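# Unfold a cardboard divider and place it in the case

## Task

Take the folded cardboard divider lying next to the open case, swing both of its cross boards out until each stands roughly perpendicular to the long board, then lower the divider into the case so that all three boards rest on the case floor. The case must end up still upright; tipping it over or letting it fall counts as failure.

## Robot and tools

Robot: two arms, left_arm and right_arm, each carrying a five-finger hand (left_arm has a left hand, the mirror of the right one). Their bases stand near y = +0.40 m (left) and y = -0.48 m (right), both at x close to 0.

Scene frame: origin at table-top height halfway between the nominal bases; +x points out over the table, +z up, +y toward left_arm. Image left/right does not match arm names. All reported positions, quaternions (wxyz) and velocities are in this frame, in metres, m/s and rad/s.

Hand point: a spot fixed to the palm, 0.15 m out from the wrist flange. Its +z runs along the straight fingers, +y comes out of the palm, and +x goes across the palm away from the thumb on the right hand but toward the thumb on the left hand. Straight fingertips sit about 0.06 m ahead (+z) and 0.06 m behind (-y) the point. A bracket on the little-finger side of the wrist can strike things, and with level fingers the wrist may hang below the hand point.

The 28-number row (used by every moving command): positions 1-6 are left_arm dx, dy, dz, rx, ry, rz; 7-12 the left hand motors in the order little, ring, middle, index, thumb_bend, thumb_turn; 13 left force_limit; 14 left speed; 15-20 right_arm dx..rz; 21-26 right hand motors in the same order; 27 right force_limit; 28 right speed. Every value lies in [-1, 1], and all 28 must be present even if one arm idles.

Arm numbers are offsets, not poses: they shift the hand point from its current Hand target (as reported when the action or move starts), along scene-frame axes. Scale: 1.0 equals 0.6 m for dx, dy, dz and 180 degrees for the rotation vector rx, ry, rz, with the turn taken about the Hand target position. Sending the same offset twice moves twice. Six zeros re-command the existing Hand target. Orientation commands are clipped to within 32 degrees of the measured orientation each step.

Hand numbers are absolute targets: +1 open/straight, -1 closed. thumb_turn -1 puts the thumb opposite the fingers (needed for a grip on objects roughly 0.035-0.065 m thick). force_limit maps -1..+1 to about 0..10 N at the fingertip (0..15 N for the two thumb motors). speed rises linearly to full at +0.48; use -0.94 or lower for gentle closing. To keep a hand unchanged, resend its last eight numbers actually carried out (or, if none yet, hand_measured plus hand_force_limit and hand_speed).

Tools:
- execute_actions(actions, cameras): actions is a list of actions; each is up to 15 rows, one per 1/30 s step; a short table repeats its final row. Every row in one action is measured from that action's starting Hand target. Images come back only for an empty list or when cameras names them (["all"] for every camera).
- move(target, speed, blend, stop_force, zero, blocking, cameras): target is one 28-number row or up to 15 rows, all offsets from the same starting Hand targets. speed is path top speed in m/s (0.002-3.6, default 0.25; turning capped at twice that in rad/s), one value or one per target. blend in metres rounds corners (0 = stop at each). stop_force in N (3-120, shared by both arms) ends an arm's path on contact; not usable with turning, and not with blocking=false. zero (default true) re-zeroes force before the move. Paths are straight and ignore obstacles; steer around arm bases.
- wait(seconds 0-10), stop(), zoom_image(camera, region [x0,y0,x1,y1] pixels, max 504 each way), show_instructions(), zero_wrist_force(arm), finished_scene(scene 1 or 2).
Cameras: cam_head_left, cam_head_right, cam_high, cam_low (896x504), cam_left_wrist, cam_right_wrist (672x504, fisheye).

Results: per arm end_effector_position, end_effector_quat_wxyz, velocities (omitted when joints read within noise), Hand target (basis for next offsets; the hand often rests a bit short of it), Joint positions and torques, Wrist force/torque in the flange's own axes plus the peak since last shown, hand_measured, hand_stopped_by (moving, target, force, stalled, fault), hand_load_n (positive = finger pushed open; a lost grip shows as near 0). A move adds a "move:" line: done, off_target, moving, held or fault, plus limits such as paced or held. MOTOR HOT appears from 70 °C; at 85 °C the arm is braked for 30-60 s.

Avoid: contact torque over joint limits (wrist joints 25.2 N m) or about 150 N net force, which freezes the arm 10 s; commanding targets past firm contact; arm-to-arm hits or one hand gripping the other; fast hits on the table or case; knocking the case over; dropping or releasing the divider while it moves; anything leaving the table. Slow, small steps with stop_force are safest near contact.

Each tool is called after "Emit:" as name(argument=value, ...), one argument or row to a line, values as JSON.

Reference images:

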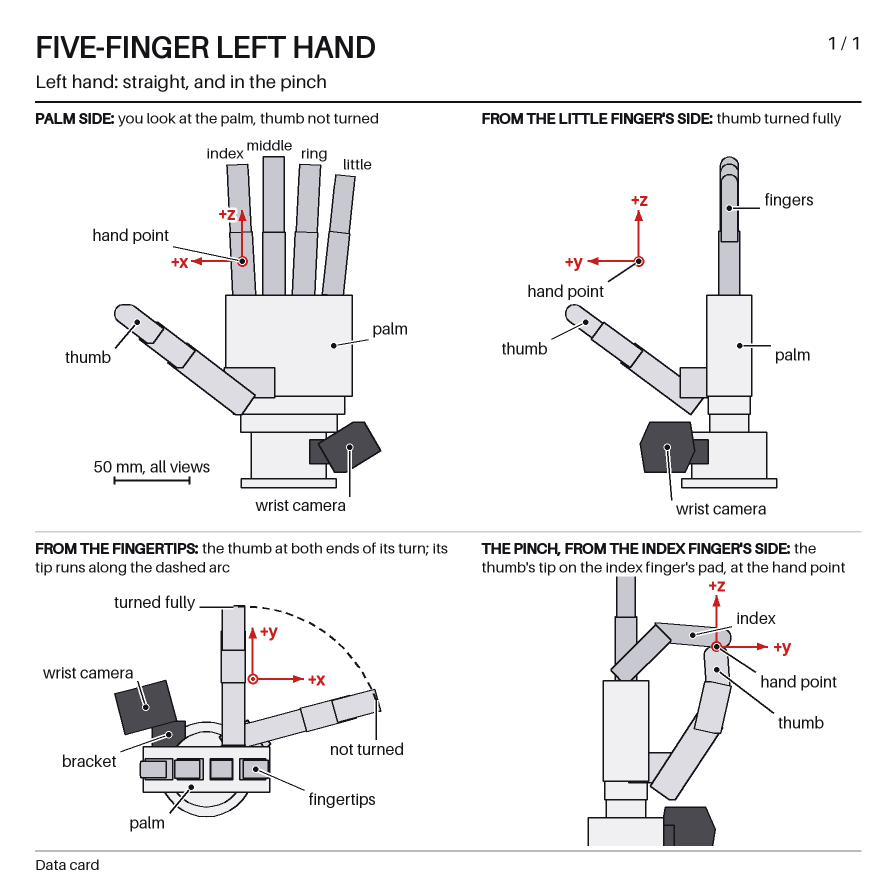

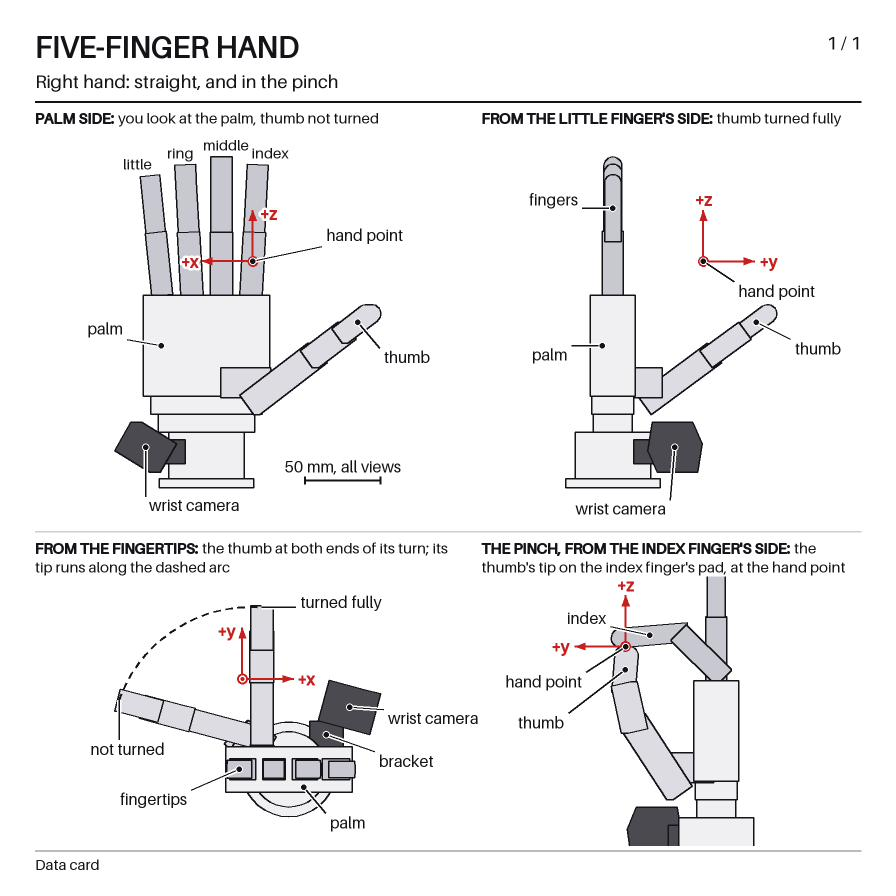

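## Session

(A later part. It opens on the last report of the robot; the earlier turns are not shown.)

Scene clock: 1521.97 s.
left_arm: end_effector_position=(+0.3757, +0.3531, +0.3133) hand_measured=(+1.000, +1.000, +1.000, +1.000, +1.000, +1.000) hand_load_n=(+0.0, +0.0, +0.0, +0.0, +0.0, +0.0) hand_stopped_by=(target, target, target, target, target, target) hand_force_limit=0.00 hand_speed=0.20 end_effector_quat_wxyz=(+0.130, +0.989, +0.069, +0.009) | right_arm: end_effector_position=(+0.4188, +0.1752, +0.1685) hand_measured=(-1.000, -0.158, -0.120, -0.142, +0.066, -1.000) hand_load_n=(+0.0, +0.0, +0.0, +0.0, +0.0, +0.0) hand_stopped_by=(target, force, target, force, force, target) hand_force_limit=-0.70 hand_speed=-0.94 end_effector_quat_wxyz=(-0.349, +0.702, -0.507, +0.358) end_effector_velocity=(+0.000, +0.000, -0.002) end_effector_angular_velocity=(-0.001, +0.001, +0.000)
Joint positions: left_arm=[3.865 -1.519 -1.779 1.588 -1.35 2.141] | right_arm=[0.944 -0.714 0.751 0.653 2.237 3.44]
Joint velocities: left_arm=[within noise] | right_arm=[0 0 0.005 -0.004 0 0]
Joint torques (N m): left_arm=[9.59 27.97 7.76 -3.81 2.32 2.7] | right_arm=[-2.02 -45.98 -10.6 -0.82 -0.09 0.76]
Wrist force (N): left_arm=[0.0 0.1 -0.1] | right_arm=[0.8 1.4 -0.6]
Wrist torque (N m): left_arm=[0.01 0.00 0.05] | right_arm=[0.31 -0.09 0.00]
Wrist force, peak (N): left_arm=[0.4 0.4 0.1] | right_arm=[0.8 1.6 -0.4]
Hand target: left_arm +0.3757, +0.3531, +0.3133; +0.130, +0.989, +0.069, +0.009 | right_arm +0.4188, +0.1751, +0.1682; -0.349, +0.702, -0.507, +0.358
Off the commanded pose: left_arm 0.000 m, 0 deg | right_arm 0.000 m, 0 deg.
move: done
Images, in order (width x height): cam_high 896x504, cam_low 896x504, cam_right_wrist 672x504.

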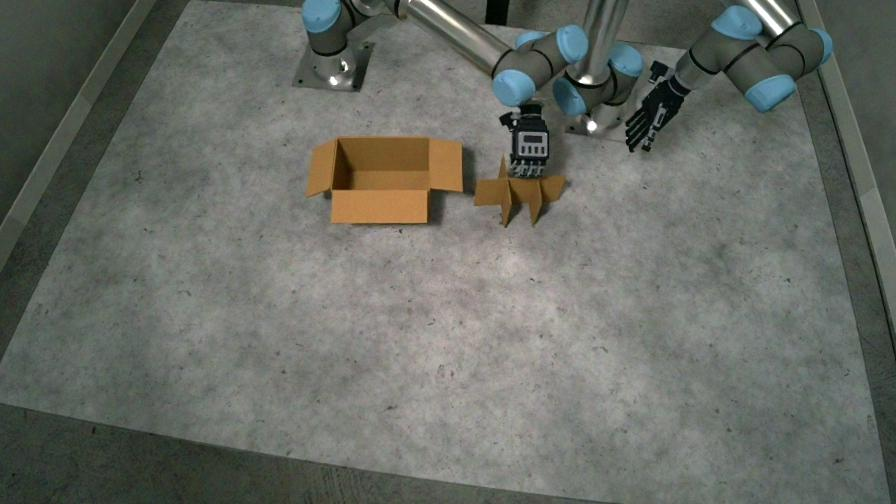

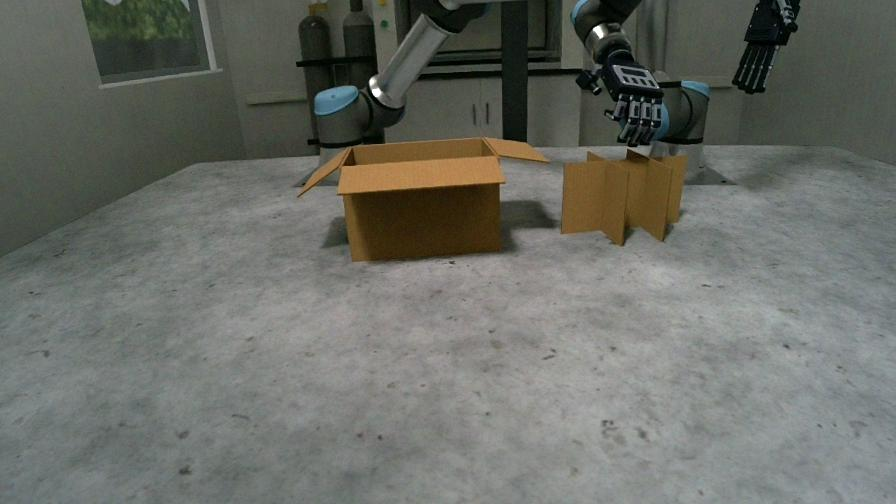

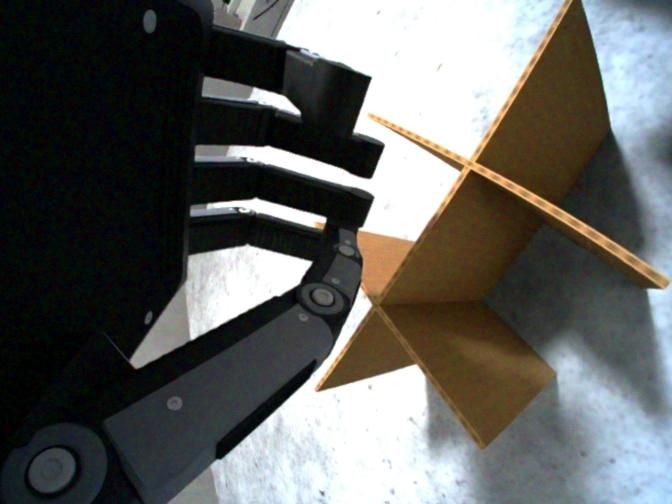

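Emit:
move(
  target=[0,0,0,0,0,0,1,1,1,1,1,1,0,0.2, -0.0068,0.003,-0.02,0.0203,-0.0704,-0.0039,-1,0.0,0.0,0.0,0.4,-1,-0.3,-0.3],
  speed=0.08,
  cameras=["cam_right_wrist","cam_low","cam_high"],
)

Emit:
zoom_image(
  camera="cam_right_wrist",
  region=[280, 100, 560, 380],
)

Emit:
zoom_image(
  camera="cam_low",
  region=[530, 60, 720, 260],
)

Scene clock: 1606.83 s.
left_arm: end_effector_position=(+0.3757, +0.3531, +0.3133) hand_measured=(+1.000, +1.000, +1.000, +1.000, +1.000, +1.000) hand_load_n=(+0.0, +0.0, +0.0, +0.0, +0.0, +0.0) hand_stopped_by=(target, target, target, target, target, target) hand_force_limit=0.00 hand_speed=0.20 end_effector_quat_wxyz=(+0.130, +0.989, +0.069, +0.009) | right_arm: end_effector_position=(+0.4146, +0.1769, +0.1562) hand_measured=(-1.000, +0.000, +0.000, +0.000, +0.400, -1.000) hand_load_n=(+0.0, +0.0, +0.0, +0.0, +0.0, +0.0) hand_stopped_by=(target, target, target, target, target, target) hand_force_limit=-0.30 hand_speed=-0.30 end_effector_quat_wxyz=(-0.422, +0.644, -0.481, +0.419)
Joint positions: left_arm=[3.865 -1.519 -1.779 1.588 -1.35 2.141] | right_arm=[0.989 -0.824 1.064 0.188 2.364 3.316]
Joint torques (N m): left_arm=[9.46 27.39 7.06 -3.81 2.21 2.8] | right_arm=[-5.92 -43.59 -37.63 -0.58 -1.7 2.59]
Wrist force (N): left_arm=[0.3 0.2 -0.2] | right_arm=[1.1 1.4 -0.7]
Wrist torque (N m): left_arm=[0.04 -0.04 0.07] | right_arm=[0.30 -0.11 0.09]
Wrist force, peak (N): left_arm=[0.5 0.1 -0.3] | right_arm=[1.2 1.6 -0.8]
Hand target: left_arm +0.3757, +0.3531, +0.3133; +0.130, +0.989, +0.069, +0.009 | right_arm +0.4147, +0.1769, +0.1562; -0.422, +0.644, -0.481, +0.419
Off the commanded pose: left_arm 0.000 m, 0 deg | right_arm 0.000 m, 0 deg.
move: done
Images, in order (width x height): cam_high 896x504, cam_low 896x504, cam_right_wrist 672x504.

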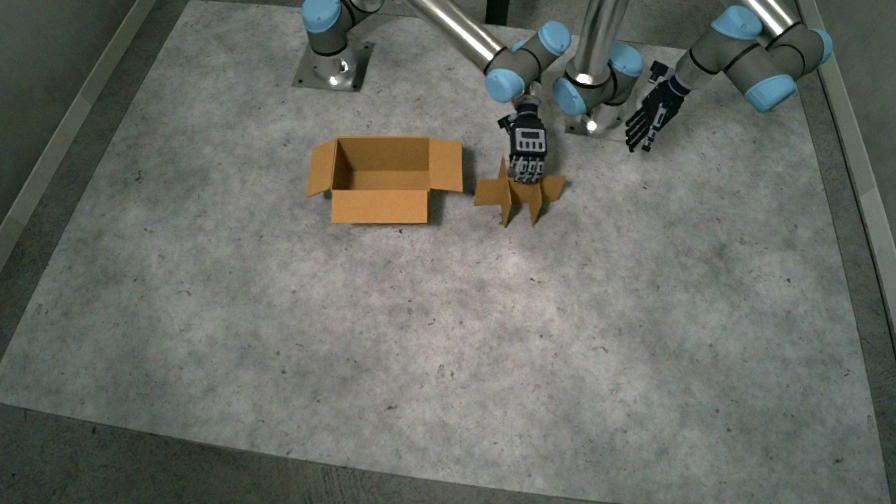

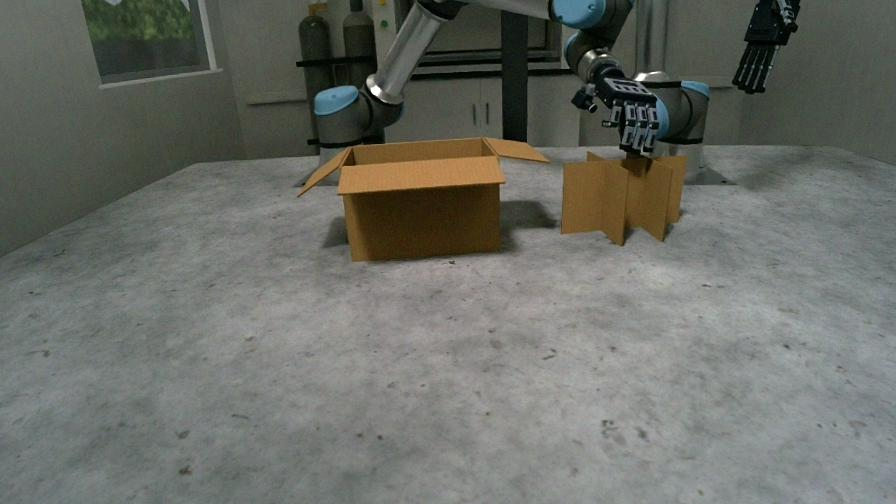

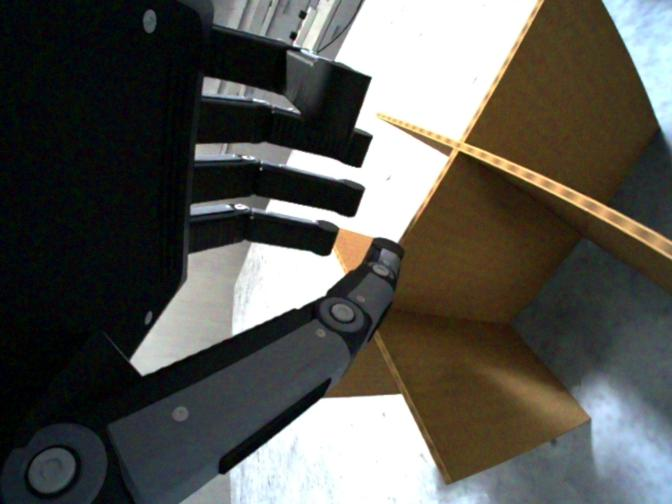

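Scaled by 1.800 from the camera's 672x504 image, which has a finer 960x720 frame.

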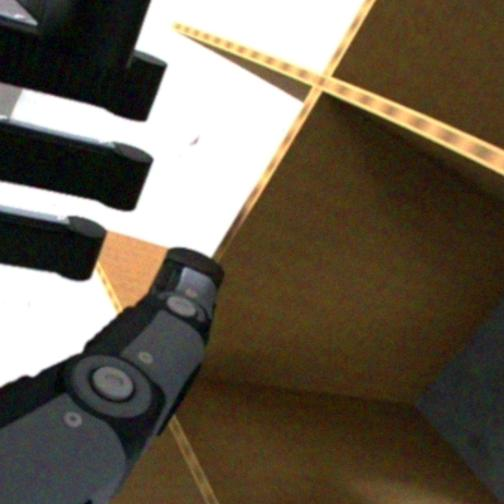

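Scaled by 2.520 from the camera's 896x504 image, which has a finer 1280x720 frame.

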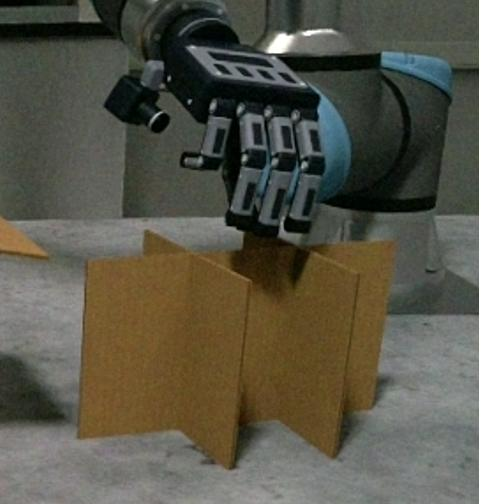

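Emit:
move(
  target=[0,0,0,0,0,0,1,1,1,1,1,1,0,0.2, 0,0.0025,-0.062,0,0,0,-1,0.0,0.0,0.0,0.4,-1,-0.3,-0.3],
  speed=0.04,
  stop_force=5,
  cameras=["cam_right_wrist","cam_low"],
)

Emit:
zoom_image(
  camera="cam_right_wrist",
  region=[280, 100, 560, 380],
)

Emit:
zoom_image(
  camera="cam_low",
  region=[530, 60, 720, 260],
)

Scene clock: 1632.13 s.
left_arm: end_effector_position=(+0.3757, +0.3531, +0.3133) hand_measured=(+1.000, +1.000, +1.000, +1.000, +1.000, +1.000) hand_load_n=(+0.0, +0.0, +0.0, +0.0, -0.5, +0.0) hand_stopped_by=(target, target, target, target, target, target) hand_force_limit=0.00 hand_speed=0.20 end_effector_quat_wxyz=(+0.130, +0.989, +0.069, +0.009) | right_arm: end_effector_position=(+0.4147, +0.1784, +0.1190) hand_measured=(-1.000, +0.000, +0.000, +0.000, +0.400, -1.000) hand_load_n=(+0.0, +0.0, +0.0, +0.0, +0.0, +0.0) hand_stopped_by=(target, target, target, target, target, target) hand_force_limit=-0.30 hand_speed=-0.30 end_effector_quat_wxyz=(-0.422, +0.644, -0.481, +0.419)
Joint positions: left_arm=[3.865 -1.519 -1.779 1.588 -1.35 2.141] | right_arm=[0.991 -0.793 1.108 0.114 2.365 3.317]
Joint torques (N m): left_arm=[9.19 27.23 8.43 -3.56 2.23 2.7] | right_arm=[3.25 -56.29 -35.94 1.43 1.39 -1.47]
Wrist force (N): left_arm=[0.3 0.1 0.0] | right_arm=[1.3 1.1 -0.7]
Wrist torque (N m): left_arm=[0.01 -0.04 0.07] | right_arm=[0.23 -0.16 0.04]
Wrist force, peak (N): left_arm=[0.6 0.1 -0.1] | right_arm=[0.9 1.8 -0.7]
Hand target: left_arm +0.3757, +0.3531, +0.3133; +0.130, +0.989, +0.069, +0.009 | right_arm +0.4147, +0.1784, +0.1190; -0.422, +0.644, -0.481, +0.419
Off the commanded pose: left_arm 0.000 m, 0 deg | right_arm 0.000 m, 0 deg.
move: done
Images, in order (width x height): cam_low 896x504, cam_right_wrist 672x504.

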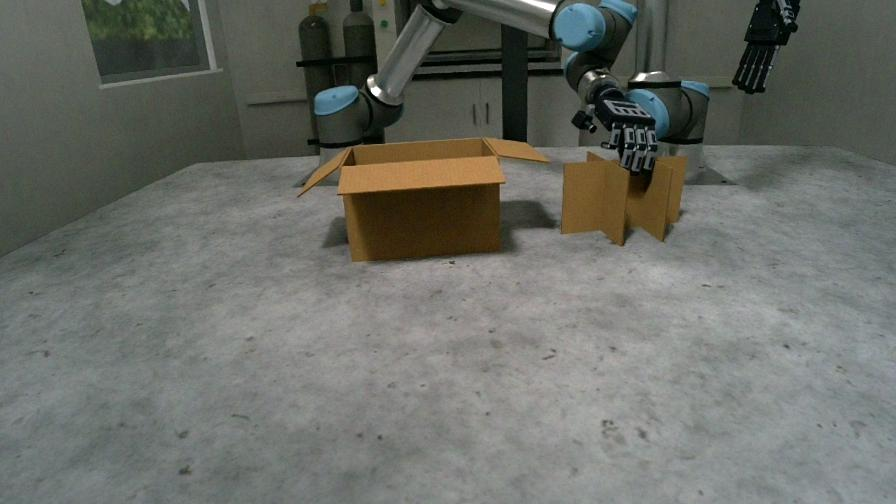

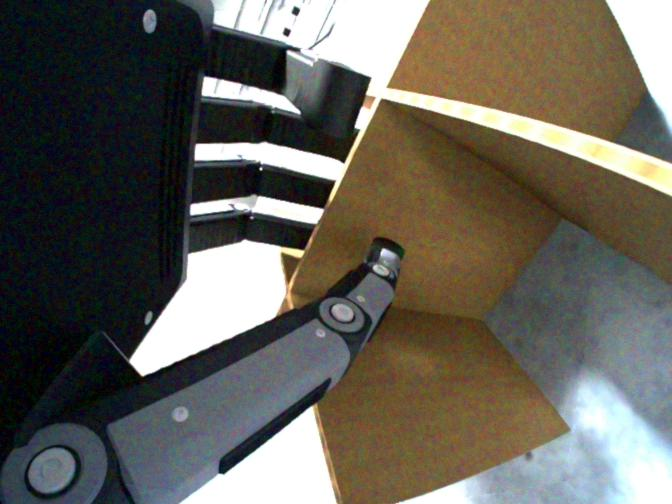

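Scaled by 1.800 from the camera's 672x504 image, which has a finer 960x720 frame.

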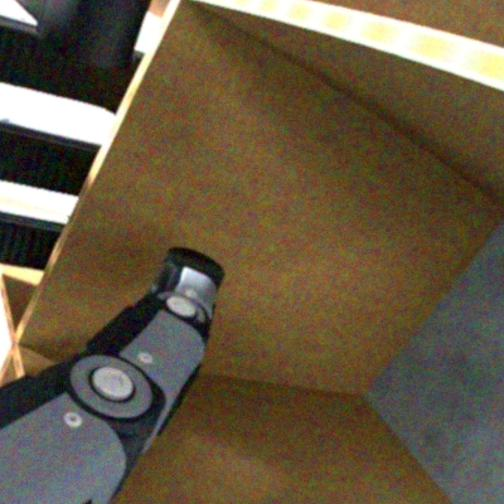

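Scaled by 2.520 from the camera's 896x504 image, which has a finer 1280x720 frame.

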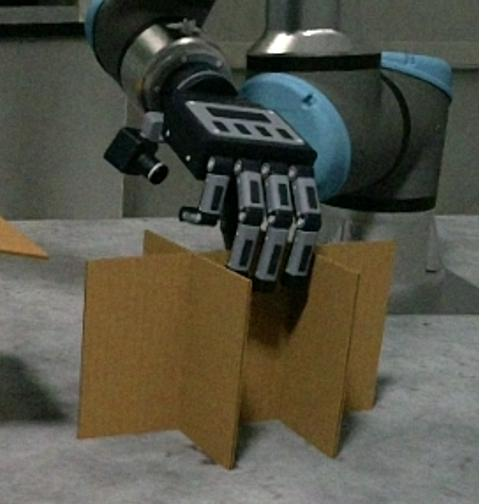

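Emit:
execute_actions(
  actions=[
    [[0,0,0,0,0,0,1,1,1,1,1,1,0,0.2, 0,0,0,0,0,0,-1,0.0,0.0,0.0,-0.02,-1,-0.6,-0.7]],
    [[0,0,0,0,0,0,1,1,1,1,1,1,0,0.2, 0,0,0,0,0,0,-1,0.0,0.0,0.0,-0.02,-1,-0.6,-0.7]],
    [[0,0,0,0,0,0,1,1,1,1,1,1,0,0.2, 0,0,0,0,0,0,-1,0.0,0.0,0.0,-0.02,-1,-0.6,-0.7]],
  ],
  cameras=["cam_right_wrist"],
)

Emit:
execute_actions(
  actions=[
    [[0,0,0,0,0,0,1,1,1,1,1,1,0,0.2, 0,0,0,0,0,0,-1,-0.5,-0.5,-0.5,-0.02,-1,-0.4,-0.9]],
    [[0,0,0,0,0,0,1,1,1,1,1,1,0,0.2, 0,0,0,0,0,0,-1,-0.5,-0.5,-0.5,-0.02,-1,-0.4,-0.9]],
    [[0,0,0,0,0,0,1,1,1,1,1,1,0,0.2, 0,0,0,0,0,0,-1,-0.5,-0.5,-0.5,-0.02,-1,-0.4,-0.9]],
    [[0,0,0,0,0,0,1,1,1,1,1,1,0,0.2, 0,0,0,0,0,0,-1,-0.5,-0.5,-0.5,-0.02,-1,-0.4,-0.9]],
    [[0,0,0,0,0,0,1,1,1,1,1,1,0,0.2, 0,0,0,0,0,0,-1,-0.5,-0.5,-0.5,-0.02,-1,-0.4,-0.9]],
  ],
  cameras=["cam_right_wrist","cam_low"],
)

Scene clock: 1646.37 s.
left_arm: end_effector_position=(+0.3757, +0.3531, +0.3133) hand_measured=(+1.000, +1.000, +1.000, +1.000, +1.000, +1.000) hand_load_n=(+0.0, +0.0, +0.5, +0.0, -0.5, +0.0) hand_stopped_by=(target, target, target, target, target, target) hand_force_limit=0.00 hand_speed=0.20 end_effector_quat_wxyz=(+0.130, +0.989, +0.069, +0.009) | right_arm: end_effector_position=(+0.4147, +0.1784, +0.1190) hand_measured=(-1.000, +0.000, +0.000, +0.000, -0.020, -1.000) hand_load_n=(+0.0, +0.0, +0.0, +0.0, +0.0, +0.0) hand_stopped_by=(target, target, target, target, target, target) hand_force_limit=-0.60 hand_speed=-0.70 end_effector_quat_wxyz=(-0.422, +0.644, -0.481, +0.419)
Joint positions: left_arm=[3.865 -1.519 -1.779 1.588 -1.35 2.141] | right_arm=[0.991 -0.793 1.108 0.114 2.365 3.317]
Joint torques (N m): left_arm=[7.77 27.63 7.11 -3.79 2.13 2.64] | right_arm=[-0.9 -58.55 -34.95 1.07 -1.09 -1.46]
Wrist force (N): left_arm=[0.1 0.0 0.1] | right_arm=[1.0 1.0 -0.6]
Wrist torque (N m): left_arm=[0.00 0.00 0.06] | right_arm=[0.20 -0.11 0.01]
Wrist force, peak (N): left_arm=[0.2 0.5 -0.1] | right_arm=[1.3 1.6 -0.8]
Hand target: left_arm +0.3757, +0.3531, +0.3133; +0.130, +0.989, +0.069, +0.009 | right_arm +0.4147, +0.1784, +0.1190; -0.422, +0.644, -0.481, +0.419
Off the commanded pose: left_arm 0.000 m, 0 deg | right_arm 0.000 m, 0 deg.
Images, in order (width x height): cam_right_wrist 672x504.

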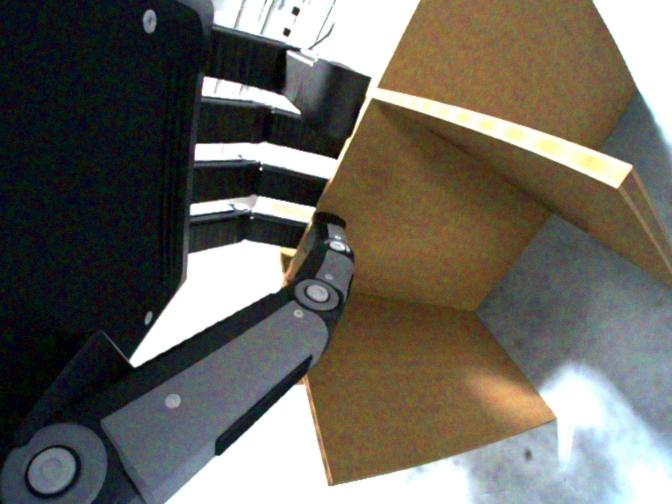

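Scene clock: 1649.07 s.
left_arm: end_effector_position=(+0.3757, +0.3531, +0.3133) hand_measured=(+1.000, +1.000, +1.000, +1.000, +1.000, +1.000) hand_load_n=(+0.0, +0.0, +0.0, +0.0, +0.0, +0.0) hand_stopped_by=(target, target, target, target, target, target) hand_force_limit=0.00 hand_speed=0.20 end_effector_quat_wxyz=(+0.130, +0.989, +0.069, +0.009) | right_arm: end_effector_position=(+0.4147, +0.1784, +0.1190) hand_measured=(-1.000, -0.146, -0.120, -0.136, -0.020, -1.000) hand_load_n=(+0.0, +4.0, +1.5, +7.5, +1.0, +0.5) hand_stopped_by=(target, force, force, force, target, target) hand_force_limit=-0.40 hand_speed=-0.90 end_effector_quat_wxyz=(-0.422, +0.644, -0.481, +0.419)
Joint positions: left_arm=[3.865 -1.519 -1.779 1.588 -1.35 2.141] | right_arm=[0.991 -0.793 1.108 0.114 2.365 3.317]
Joint torques (N m): left_arm=[9.82 26.76 8.05 -3.69 2.24 2.7] | right_arm=[0.06 -45.59 -33.36 0.14 -1 -1.33]
Wrist force (N): left_arm=[0.1 0.2 -0.3] | right_arm=[1.4 -0.4 -1.6]
Wrist torque (N m): left_arm=[0.04 -0.01 0.06] | right_arm=[0.35 -0.11 0.04]
Wrist force, peak (N): left_arm=[0.1 0.5 -0.2] | right_arm=[1.6 -0.3 -1.8]
Hand target: left_arm +0.3757, +0.3531, +0.3133; +0.130, +0.989, +0.069, +0.009 | right_arm +0.4147, +0.1784, +0.1190; -0.422, +0.644, -0.481, +0.419
Off the commanded pose: left_arm 0.000 m, 0 deg | right_arm 0.000 m, 0 deg.
Images, in order (width x height): cam_low 896x504, cam_right_wrist 672x504.

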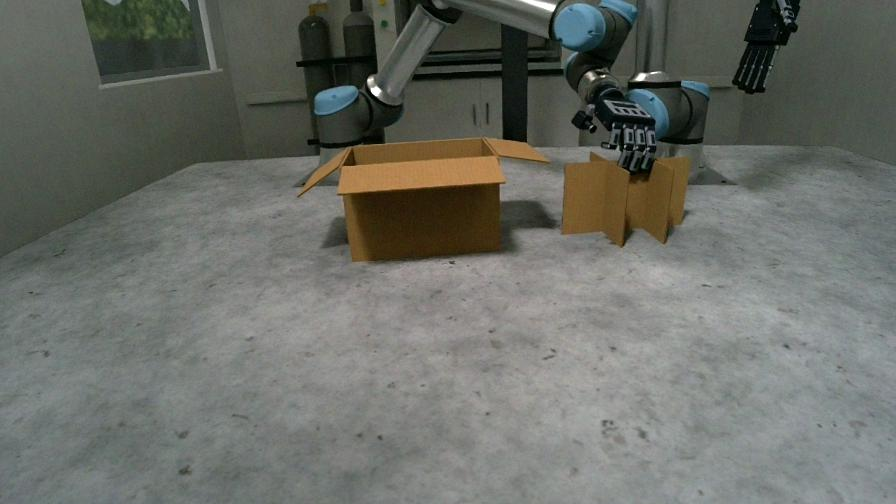

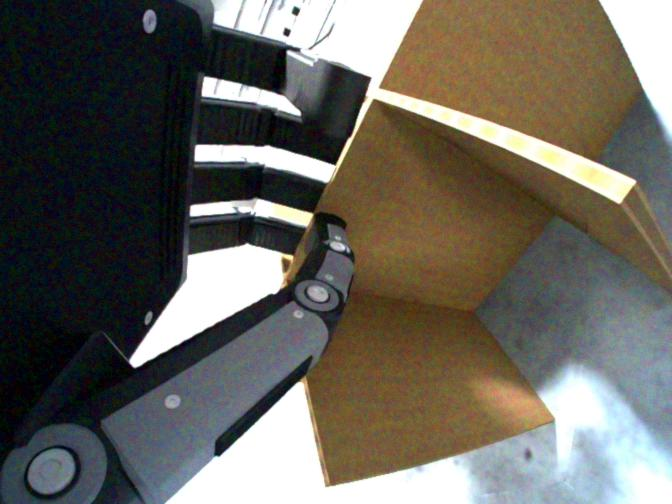

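Emit:
move(
  target=[0,0,0,0,0,0,1,1,1,1,1,1,0,0.2, 0,0,0.05,0,0,0,-1,-0.5,-0.5,-0.5,-0.02,-1,-0.4,-0.9],
  speed=0.04,
  cameras=["cam_right_wrist","cam_low"],
)

Emit:
zoom_image(
  camera="cam_low",
  region=[530, 60, 720, 260],
)

Scene clock: 1653.43 s.
left_arm: end_effector_position=(+0.3757, +0.3531, +0.3133) hand_measured=(+1.000, +1.000, +1.000, +1.000, +1.000, +1.000) hand_load_n=(+0.0, +0.0, +0.0, +0.0, +0.0, +0.0) hand_stopped_by=(target, target, target, target, target, target) hand_force_limit=0.00 hand_speed=0.20 end_effector_quat_wxyz=(+0.130, +0.989, +0.069, +0.009) | right_arm: end_effector_position=(+0.4147, +0.1785, +0.1493) hand_measured=(-1.000, -0.148, -0.120, -0.138, -0.020, -1.000) hand_load_n=(+0.0, +0.0, +0.0, +0.0, +0.5, +0.0) hand_stopped_by=(target, force, force, force, target, target) hand_force_limit=-0.40 hand_speed=-0.90 end_effector_quat_wxyz=(-0.423, +0.644, -0.481, +0.419)
Joint positions: left_arm=[3.865 -1.519 -1.779 1.588 -1.35 2.141] | right_arm=[0.991 -0.815 1.067 0.176 2.365 3.316]
Joint torques (N m): left_arm=[10.13 27.37 8.46 -3.89 2.22 2.67] | right_arm=[0.08 -43.2 -10.72 -1.21 -1.05 0.64]
Wrist force (N): left_arm=[0.1 0.2 -0.1] | right_arm=[1.1 1.3 -0.7]
Wrist torque (N m): left_arm=[0.03 0.00 0.05] | right_arm=[0.29 -0.12 0.03]
Wrist force, peak (N): left_arm=[0.5 0.2 -0.2] | right_arm=[1.5 -0.4 -1.7]
Hand target: left_arm +0.3757, +0.3531, +0.3133; +0.130, +0.989, +0.069, +0.009 | right_arm +0.4147, +0.1784, +0.1490; -0.422, +0.644, -0.481, +0.419
Off the commanded pose: left_arm 0.000 m, 0 deg | right_arm 0.000 m, 0 deg.
move: done
Images, in order (width x height): cam_low 896x504, cam_right_wrist 672x504.

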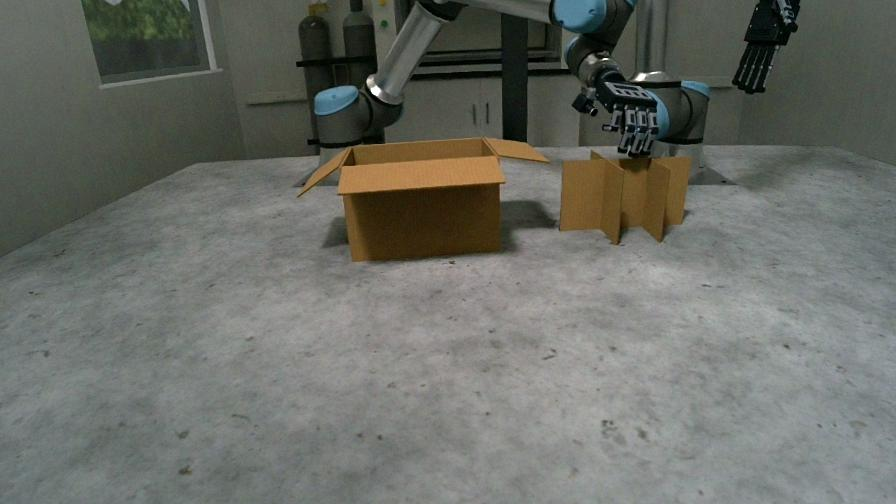

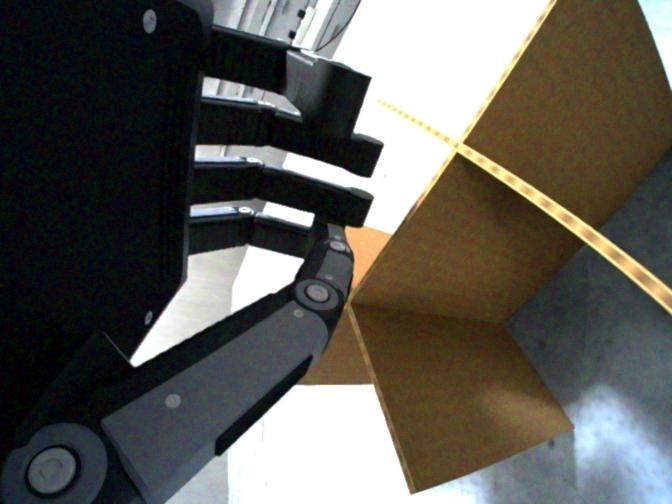

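Scaled by 2.520 from the camera's 896x504 image, which has a finer 1280x720 frame.

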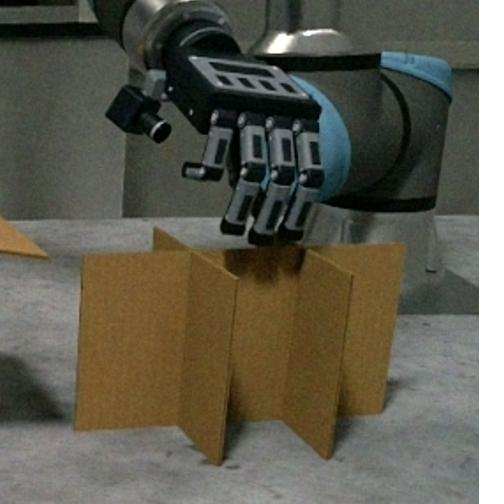

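Emit:
move(
  target=[0,0,0,0,0,0,1,1,1,1,1,1,0,0.2, 0.0035,-0.006,0.01,0,0,-0.0361,-1,0.0,0.0,0.0,0.45,-1,-0.3,-0.3],
  speed=0.08,
  cameras=["cam_right_wrist"],
)

Emit:
zoom_image(
  camera="cam_right_wrist",
  region=[280, 100, 560, 380],
)

Scene clock: 1688.37 s.
left_arm: end_effector_position=(+0.3757, +0.3531, +0.3133) hand_measured=(+1.000, +1.000, +1.000, +1.000, +1.000, +1.000) hand_load_n=(+0.0, +0.0, +0.0, +0.0, +0.0, -0.5) hand_stopped_by=(target, target, target, target, target, target) hand_force_limit=0.00 hand_speed=0.20 end_effector_quat_wxyz=(+0.130, +0.989, +0.069, +0.009) | right_arm: end_effector_position=(+0.4167, +0.1749, +0.1551) hand_measured=(-1.000, +0.000, +0.000, +0.000, +0.450, -1.000) hand_load_n=(+0.0, -0.5, +0.0, +0.0, +0.0, +0.0) hand_stopped_by=(target, target, target, target, target, target) hand_force_limit=-0.30 hand_speed=-0.30 end_effector_quat_wxyz=(-0.398, +0.616, -0.516, +0.442)
Joint positions: left_arm=[3.865 -1.519 -1.779 1.588 -1.35 2.141] | right_arm=[1.012 -0.748 0.94 0.306 2.485 3.408]
Joint torques (N m): left_arm=[9.32 24.61 7.19 -3.61 2.01 2.8] | right_arm=[-2.77 -59.28 -9.44 -1.08 -1.67 -1.93]
Wrist force (N): left_arm=[0.1 -0.1 -0.1] | right_arm=[0.8 1.1 -0.8]
Wrist torque (N m): left_arm=[-0.02 -0.02 0.07] | right_arm=[0.26 -0.09 0.17]
Wrist force, peak (N): left_arm=[0.5 0.2 -0.1] | right_arm=[0.9 1.6 -1.1]
Hand target: left_arm +0.3757, +0.3531, +0.3133; +0.130, +0.989, +0.069, +0.009 | right_arm +0.4168, +0.1748, +0.1550; -0.398, +0.616, -0.516, +0.442
Off the commanded pose: left_arm 0.000 m, 0 deg | right_arm 0.000 m, 0 deg.
move: done
Images, in order (width x height): cam_right_wrist 672x504.

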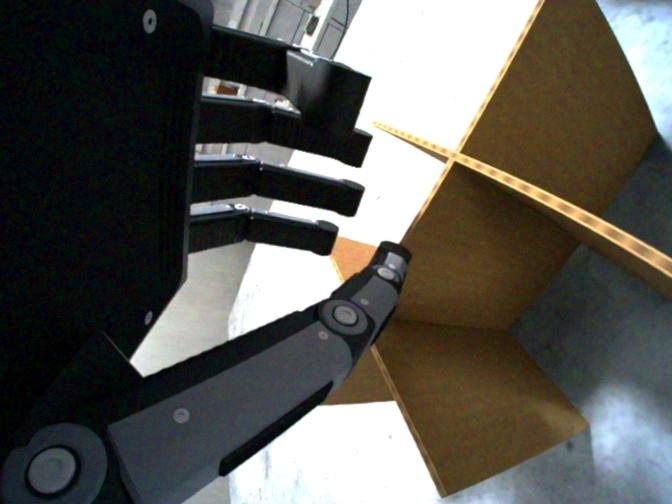

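Scaled by 1.800 from the camera's 672x504 image, which has a finer 960x720 frame.

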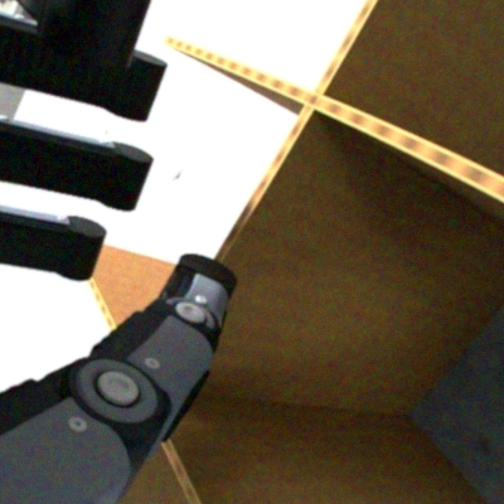

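Emit:
move(
  target=[0,0,0,0,0,0,1,1,1,1,1,1,0,0.2, 0,0,-0.0567,0,0,0,-1,0.0,0.0,0.0,0.45,-1,-0.3,-0.3],
  speed=0.05,
  stop_force=5,
)

Emit:
move(
  target=[0,0,0,0,0,0,1,1,1,1,1,1,0,0.2, 0,0,0,0,0,0,-1,0.0,0.0,0.0,0.2,-1,-0.6,-0.7],
  cameras=["cam_right_wrist"],
)

Emit:
zoom_image(
  camera="cam_right_wrist",
  region=[280, 100, 560, 380],
)

Scene clock: 1704.43 s.
left_arm: end_effector_position=(+0.3757, +0.3531, +0.3133) hand_measured=(+1.000, +1.000, +1.000, +1.000, +1.000, +1.000) hand_load_n=(+0.0, +0.0, +0.0, +0.0, +0.0, +0.0) hand_stopped_by=(target, target, target, target, target, target) hand_force_limit=0.00 hand_speed=0.20 end_effector_quat_wxyz=(+0.130, +0.989, +0.069, +0.009) | right_arm: end_effector_position=(+0.4168, +0.1748, +0.1210) hand_measured=(-1.000, +0.000, +0.000, +0.000, +0.450, -1.000) hand_load_n=(+0.0, +0.0, +0.0, +0.0, +0.0, +0.0) hand_stopped_by=(target, target, target, target, target, target) hand_force_limit=-0.30 hand_speed=-0.30 end_effector_quat_wxyz=(-0.398, +0.616, -0.516, +0.442)
Joint positions: left_arm=[3.865 -1.519 -1.779 1.588 -1.35 2.141] | right_arm=[1.012 -0.726 0.989 0.235 2.485 3.408]
Joint torques (N m): left_arm=[8.59 26.97 7.96 -3.56 2.14 2.83] | right_arm=[-5.65 -58.17 -36.76 1.4 -1.54 -2.09]
Wrist force (N): left_arm=[0.3 0.2 0.0] | right_arm=[0.9 1.3 -0.9]
Wrist torque (N m): left_arm=[0.02 -0.04 0.07] | right_arm=[0.32 -0.11 0.20]
Wrist force, peak (N): left_arm=[0.4 0.4 0.2] | right_arm=[1.0 1.4 -1.0]
Hand target: left_arm +0.3757, +0.3531, +0.3133; +0.130, +0.989, +0.069, +0.009 | right_arm +0.4168, +0.1748, +0.1210; -0.398, +0.616, -0.516, +0.442
Off the commanded pose: left_arm 0.000 m, 0 deg | right_arm 0.000 m, 0 deg.
move: done

Scene clock: 1705.30 s.
left_arm: end_effector_position=(+0.3757, +0.3531, +0.3133) hand_measured=(+1.000, +1.000, +1.000, +1.000, +1.000, +1.000) hand_load_n=(+0.0, +0.0, +0.0, +0.0, +0.0, +0.0) hand_stopped_by=(target, target, target, target, target, target) hand_force_limit=0.00 hand_speed=0.20 end_effector_quat_wxyz=(+0.130, +0.989, +0.069, +0.009) | right_arm: end_effector_position=(+0.4168, +0.1748, +0.1210) hand_measured=(-1.000, +0.000, +0.000, +0.000, +0.200, -1.000) hand_load_n=(+0.0, +0.0, +0.0, +0.0, +0.0, +0.0) hand_stopped_by=(target, target, target, target, target, target) hand_force_limit=-0.60 hand_speed=-0.70 end_effector_quat_wxyz=(-0.398, +0.616, -0.516, +0.442)
Joint positions: left_arm=[3.865 -1.519 -1.779 1.588 -1.35 2.141] | right_arm=[1.012 -0.726 0.989 0.235 2.485 3.408]
Joint torques (N m): left_arm=[9.36 25.22 7.44 -3.72 1.82 2.59] | right_arm=[-5.51 -59.1 -37.96 1.65 -1.76 -1.95]
Wrist force (N): left_arm=[0.2 -0.1 -0.1] | right_arm=[0.8 1.1 -0.6]
Wrist torque (N m): left_arm=[-0.01 -0.02 0.07] | right_arm=[0.27 -0.11 0.19]
Wrist force, peak (N): left_arm=[0.3 0.0 0.3] | right_arm=[1.3 1.2 -1.1]
Hand target: left_arm +0.3757, +0.3531, +0.3133; +0.130, +0.989, +0.069, +0.009 | right_arm +0.4168, +0.1748, +0.1210; -0.398, +0.616, -0.516, +0.442
Off the commanded pose: left_arm 0.000 m, 0 deg | right_arm 0.000 m, 0 deg.
move: done
Images, in order (width x height): cam_right_wrist 672x504.

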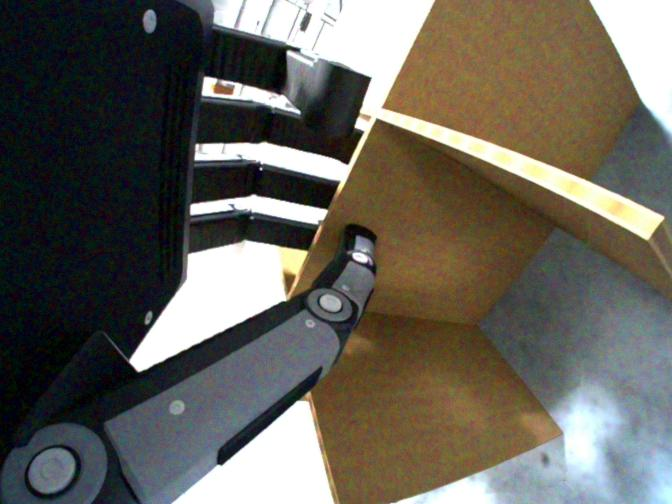

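Scaled by 1.800 from the camera's 672x504 image, which has a finer 960x720 frame.

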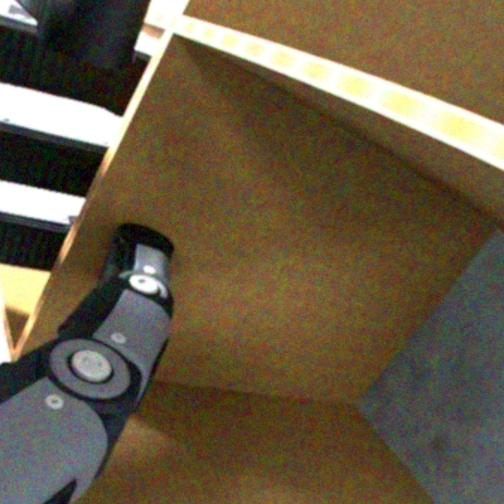

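Emit:
execute_actions(
  actions=[
    [[0,0,0,0,0,0,1,1,1,1,1,1,0,0.2, 0,0,0,0,0,0,-1,0.0,-0.8,-0.8,0.2,-1,-0.2,-0.9]],
    [[0,0,0,0,0,0,1,1,1,1,1,1,0,0.2, 0,0,0,0,0,0,-1,0.0,-0.8,-0.8,0.2,-1,-0.2,-0.9]],
    [[0,0,0,0,0,0,1,1,1,1,1,1,0,0.2, 0,0,0,0,0,0,-1,0.0,-0.8,-0.8,0.2,-1,-0.2,-0.9]],
    [[0,0,0,0,0,0,1,1,1,1,1,1,0,0.2, 0,0,0,0,0,0,-1,0.0,-0.8,-0.8,0.2,-1,-0.2,-0.9]],
    [[0,0,0,0,0,0,1,1,1,1,1,1,0,0.2, 0,0,0,0,0,0,-1,0.0,-0.8,-0.8,0.2,-1,-0.2,-0.9]],
    [[0,0,0,0,0,0,1,1,1,1,1,1,0,0.2, 0,0,0,0,0,0,-1,0.0,-0.8,-0.8,0.2,-1,-0.2,-0.9]],
  ],
  cameras=["cam_right_wrist","cam_low"],
)

Emit:
zoom_image(
  camera="cam_right_wrist",
  region=[280, 100, 560, 380],
)

Scene clock: 1718.80 s.
left_arm: end_effector_position=(+0.3757, +0.3531, +0.3133) hand_measured=(+1.000, +1.000, +1.000, +1.000, +1.000, +1.000) hand_load_n=(+0.0, +0.0, +0.0, +0.0, +0.0, +0.0) hand_stopped_by=(target, target, target, target, target, target) hand_force_limit=0.00 hand_speed=0.20 end_effector_quat_wxyz=(+0.130, +0.989, +0.069, +0.009) | right_arm: end_effector_position=(+0.4168, +0.1748, +0.1210) hand_measured=(-1.000, +0.000, -0.202, -0.230, +0.200, -1.000) hand_load_n=(+0.0, +0.0, +5.5, +4.0, +1.5, -0.5) hand_stopped_by=(target, target, force, force, target, target) hand_force_limit=-0.20 hand_speed=-0.90 end_effector_quat_wxyz=(-0.398, +0.616, -0.516, +0.442)
Joint positions: left_arm=[3.865 -1.519 -1.779 1.588 -1.35 2.141] | right_arm=[1.012 -0.726 0.989 0.235 2.485 3.408]
Joint torques (N m): left_arm=[9.3 26.72 8.75 -3.61 1.94 2.61] | right_arm=[-4.51 -58.55 -30 0.87 -1.52 -1.83]
Wrist force (N): left_arm=[0.0 0.0 0.1] | right_arm=[1.1 0.8 -0.9]
Wrist torque (N m): left_arm=[0.00 0.02 0.06] | right_arm=[0.30 -0.15 0.20]
Wrist force, peak (N): left_arm=[0.5 0.2 0.0] | right_arm=[1.3 1.3 -0.9]
Hand target: left_arm +0.3757, +0.3531, +0.3133; +0.130, +0.989, +0.069, +0.009 | right_arm +0.4168, +0.1748, +0.1210; -0.398, +0.616, -0.516, +0.442
Off the commanded pose: left_arm 0.000 m, 0 deg | right_arm 0.000 m, 0 deg.
Images, in order (width x height): cam_low 896x504, cam_right_wrist 672x504.

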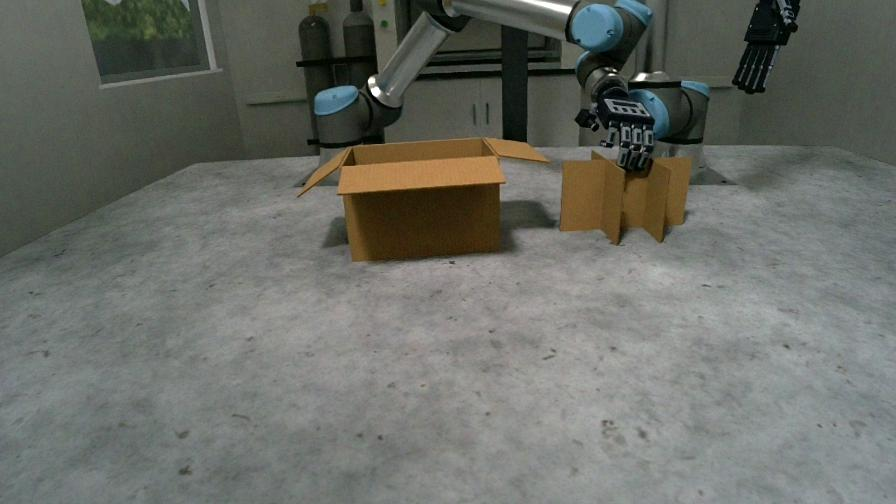

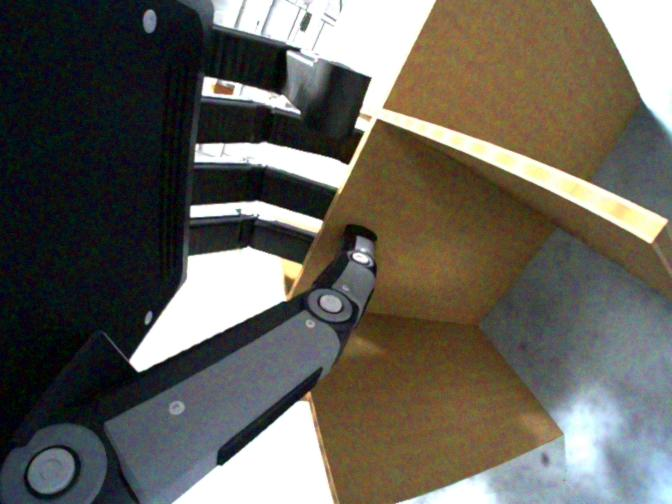

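Scaled by 1.800 from the camera's 672x504 image, which has a finer 960x720 frame.

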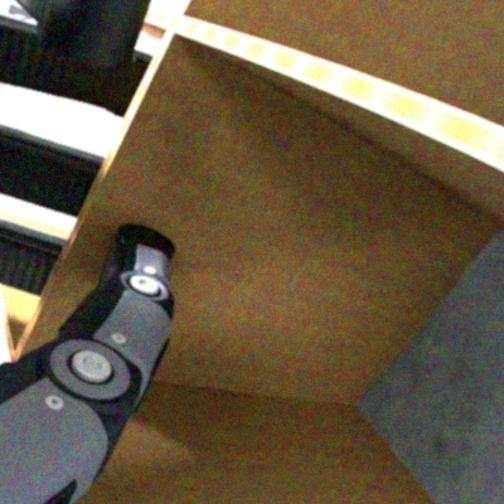

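Emit:
move(
  target=[0,0,0,0,0,0,1,1,1,1,1,1,0,0.2, 0,0,0.02,0,0,0,-1,0.0,-0.8,-0.8,0.2,-1,-0.2,-0.9],
  speed=0.02,
  cameras=["cam_right_wrist","cam_low"],
)

Emit:
zoom_image(
  camera="cam_low",
  region=[530, 60, 720, 260],
)

Scene clock: 1724.37 s.
left_arm: end_effector_position=(+0.3757, +0.3531, +0.3133) hand_measured=(+1.000, +1.000, +1.000, +1.000, +1.000, +1.000) hand_load_n=(+0.0, +0.0, +0.0, +0.0, +0.0, +0.0) hand_stopped_by=(target, target, target, target, target, target) hand_force_limit=0.00 hand_speed=0.20 end_effector_quat_wxyz=(+0.130, +0.989, +0.069, +0.009) | right_arm: end_effector_position=(+0.4168, +0.1748, +0.1332) hand_measured=(-1.000, +0.000, -0.202, -0.230, +0.200, -1.000) hand_load_n=(+0.0, +0.0, +4.5, +4.5, +1.0, +0.0) hand_stopped_by=(target, target, force, force, target, target) hand_force_limit=-0.20 hand_speed=-0.90 end_effector_quat_wxyz=(-0.398, +0.616, -0.516, +0.442)
Joint positions: left_arm=[3.865 -1.519 -1.779 1.588 -1.35 2.141] | right_arm=[1.012 -0.735 0.973 0.26 2.485 3.408]
Joint torques (N m): left_arm=[9.34 27.34 8.78 -3.69 1.8 2.8] | right_arm=[-4.36 -46.83 -23.87 -0.63 -1.49 -1.16]
Wrist force (N): left_arm=[0.2 0.3 0.1] | right_arm=[0.8 1.4 -0.8]
Wrist torque (N m): left_arm=[0.04 -0.02 0.06] | right_arm=[0.29 -0.11 0.20]
Wrist force, peak (N): left_arm=[0.3 0.4 -0.2] | right_arm=[1.1 1.5 -0.8]
Hand target: left_arm +0.3757, +0.3531, +0.3133; +0.130, +0.989, +0.069, +0.009 | right_arm +0.4168, +0.1748, +0.1330; -0.398, +0.616, -0.516, +0.442
Off the commanded pose: left_arm 0.000 m, 0 deg | right_arm 0.000 m, 0 deg.
move: done
Images, in order (width x height): cam_low 896x504, cam_right_wrist 672x504.

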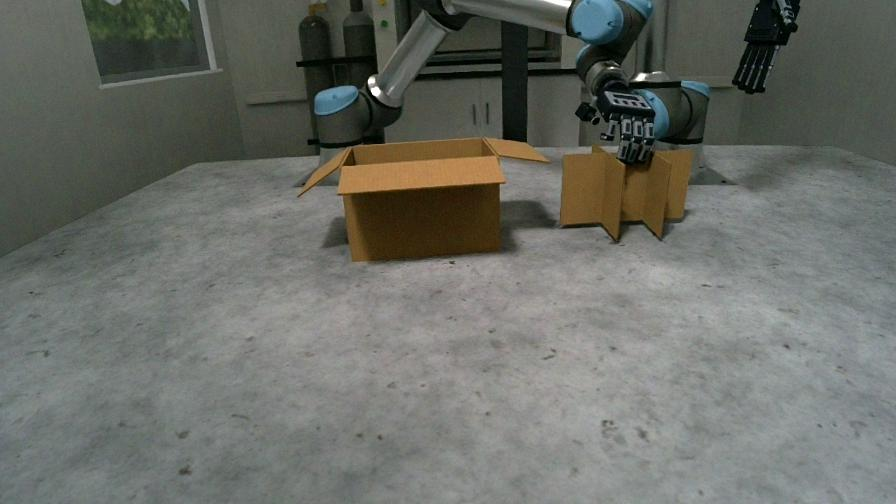

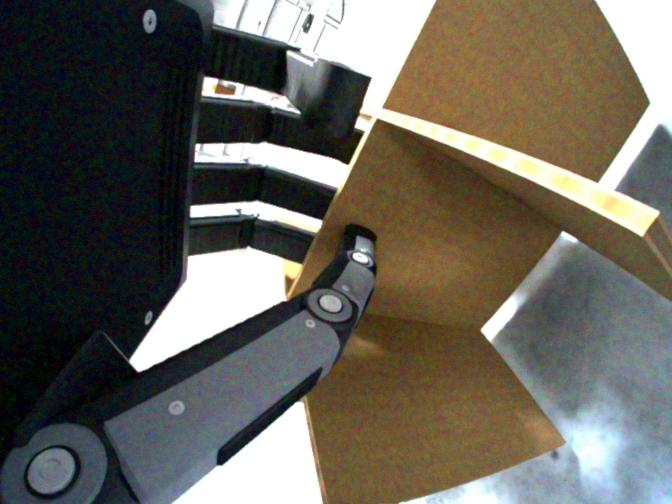

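Scaled by 2.520 from the camera's 896x504 image, which has a finer 1280x720 frame.

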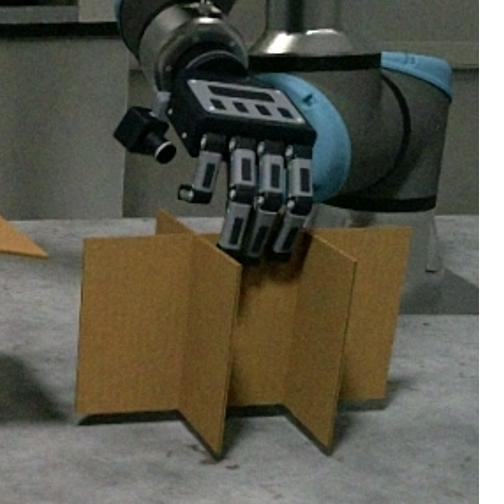

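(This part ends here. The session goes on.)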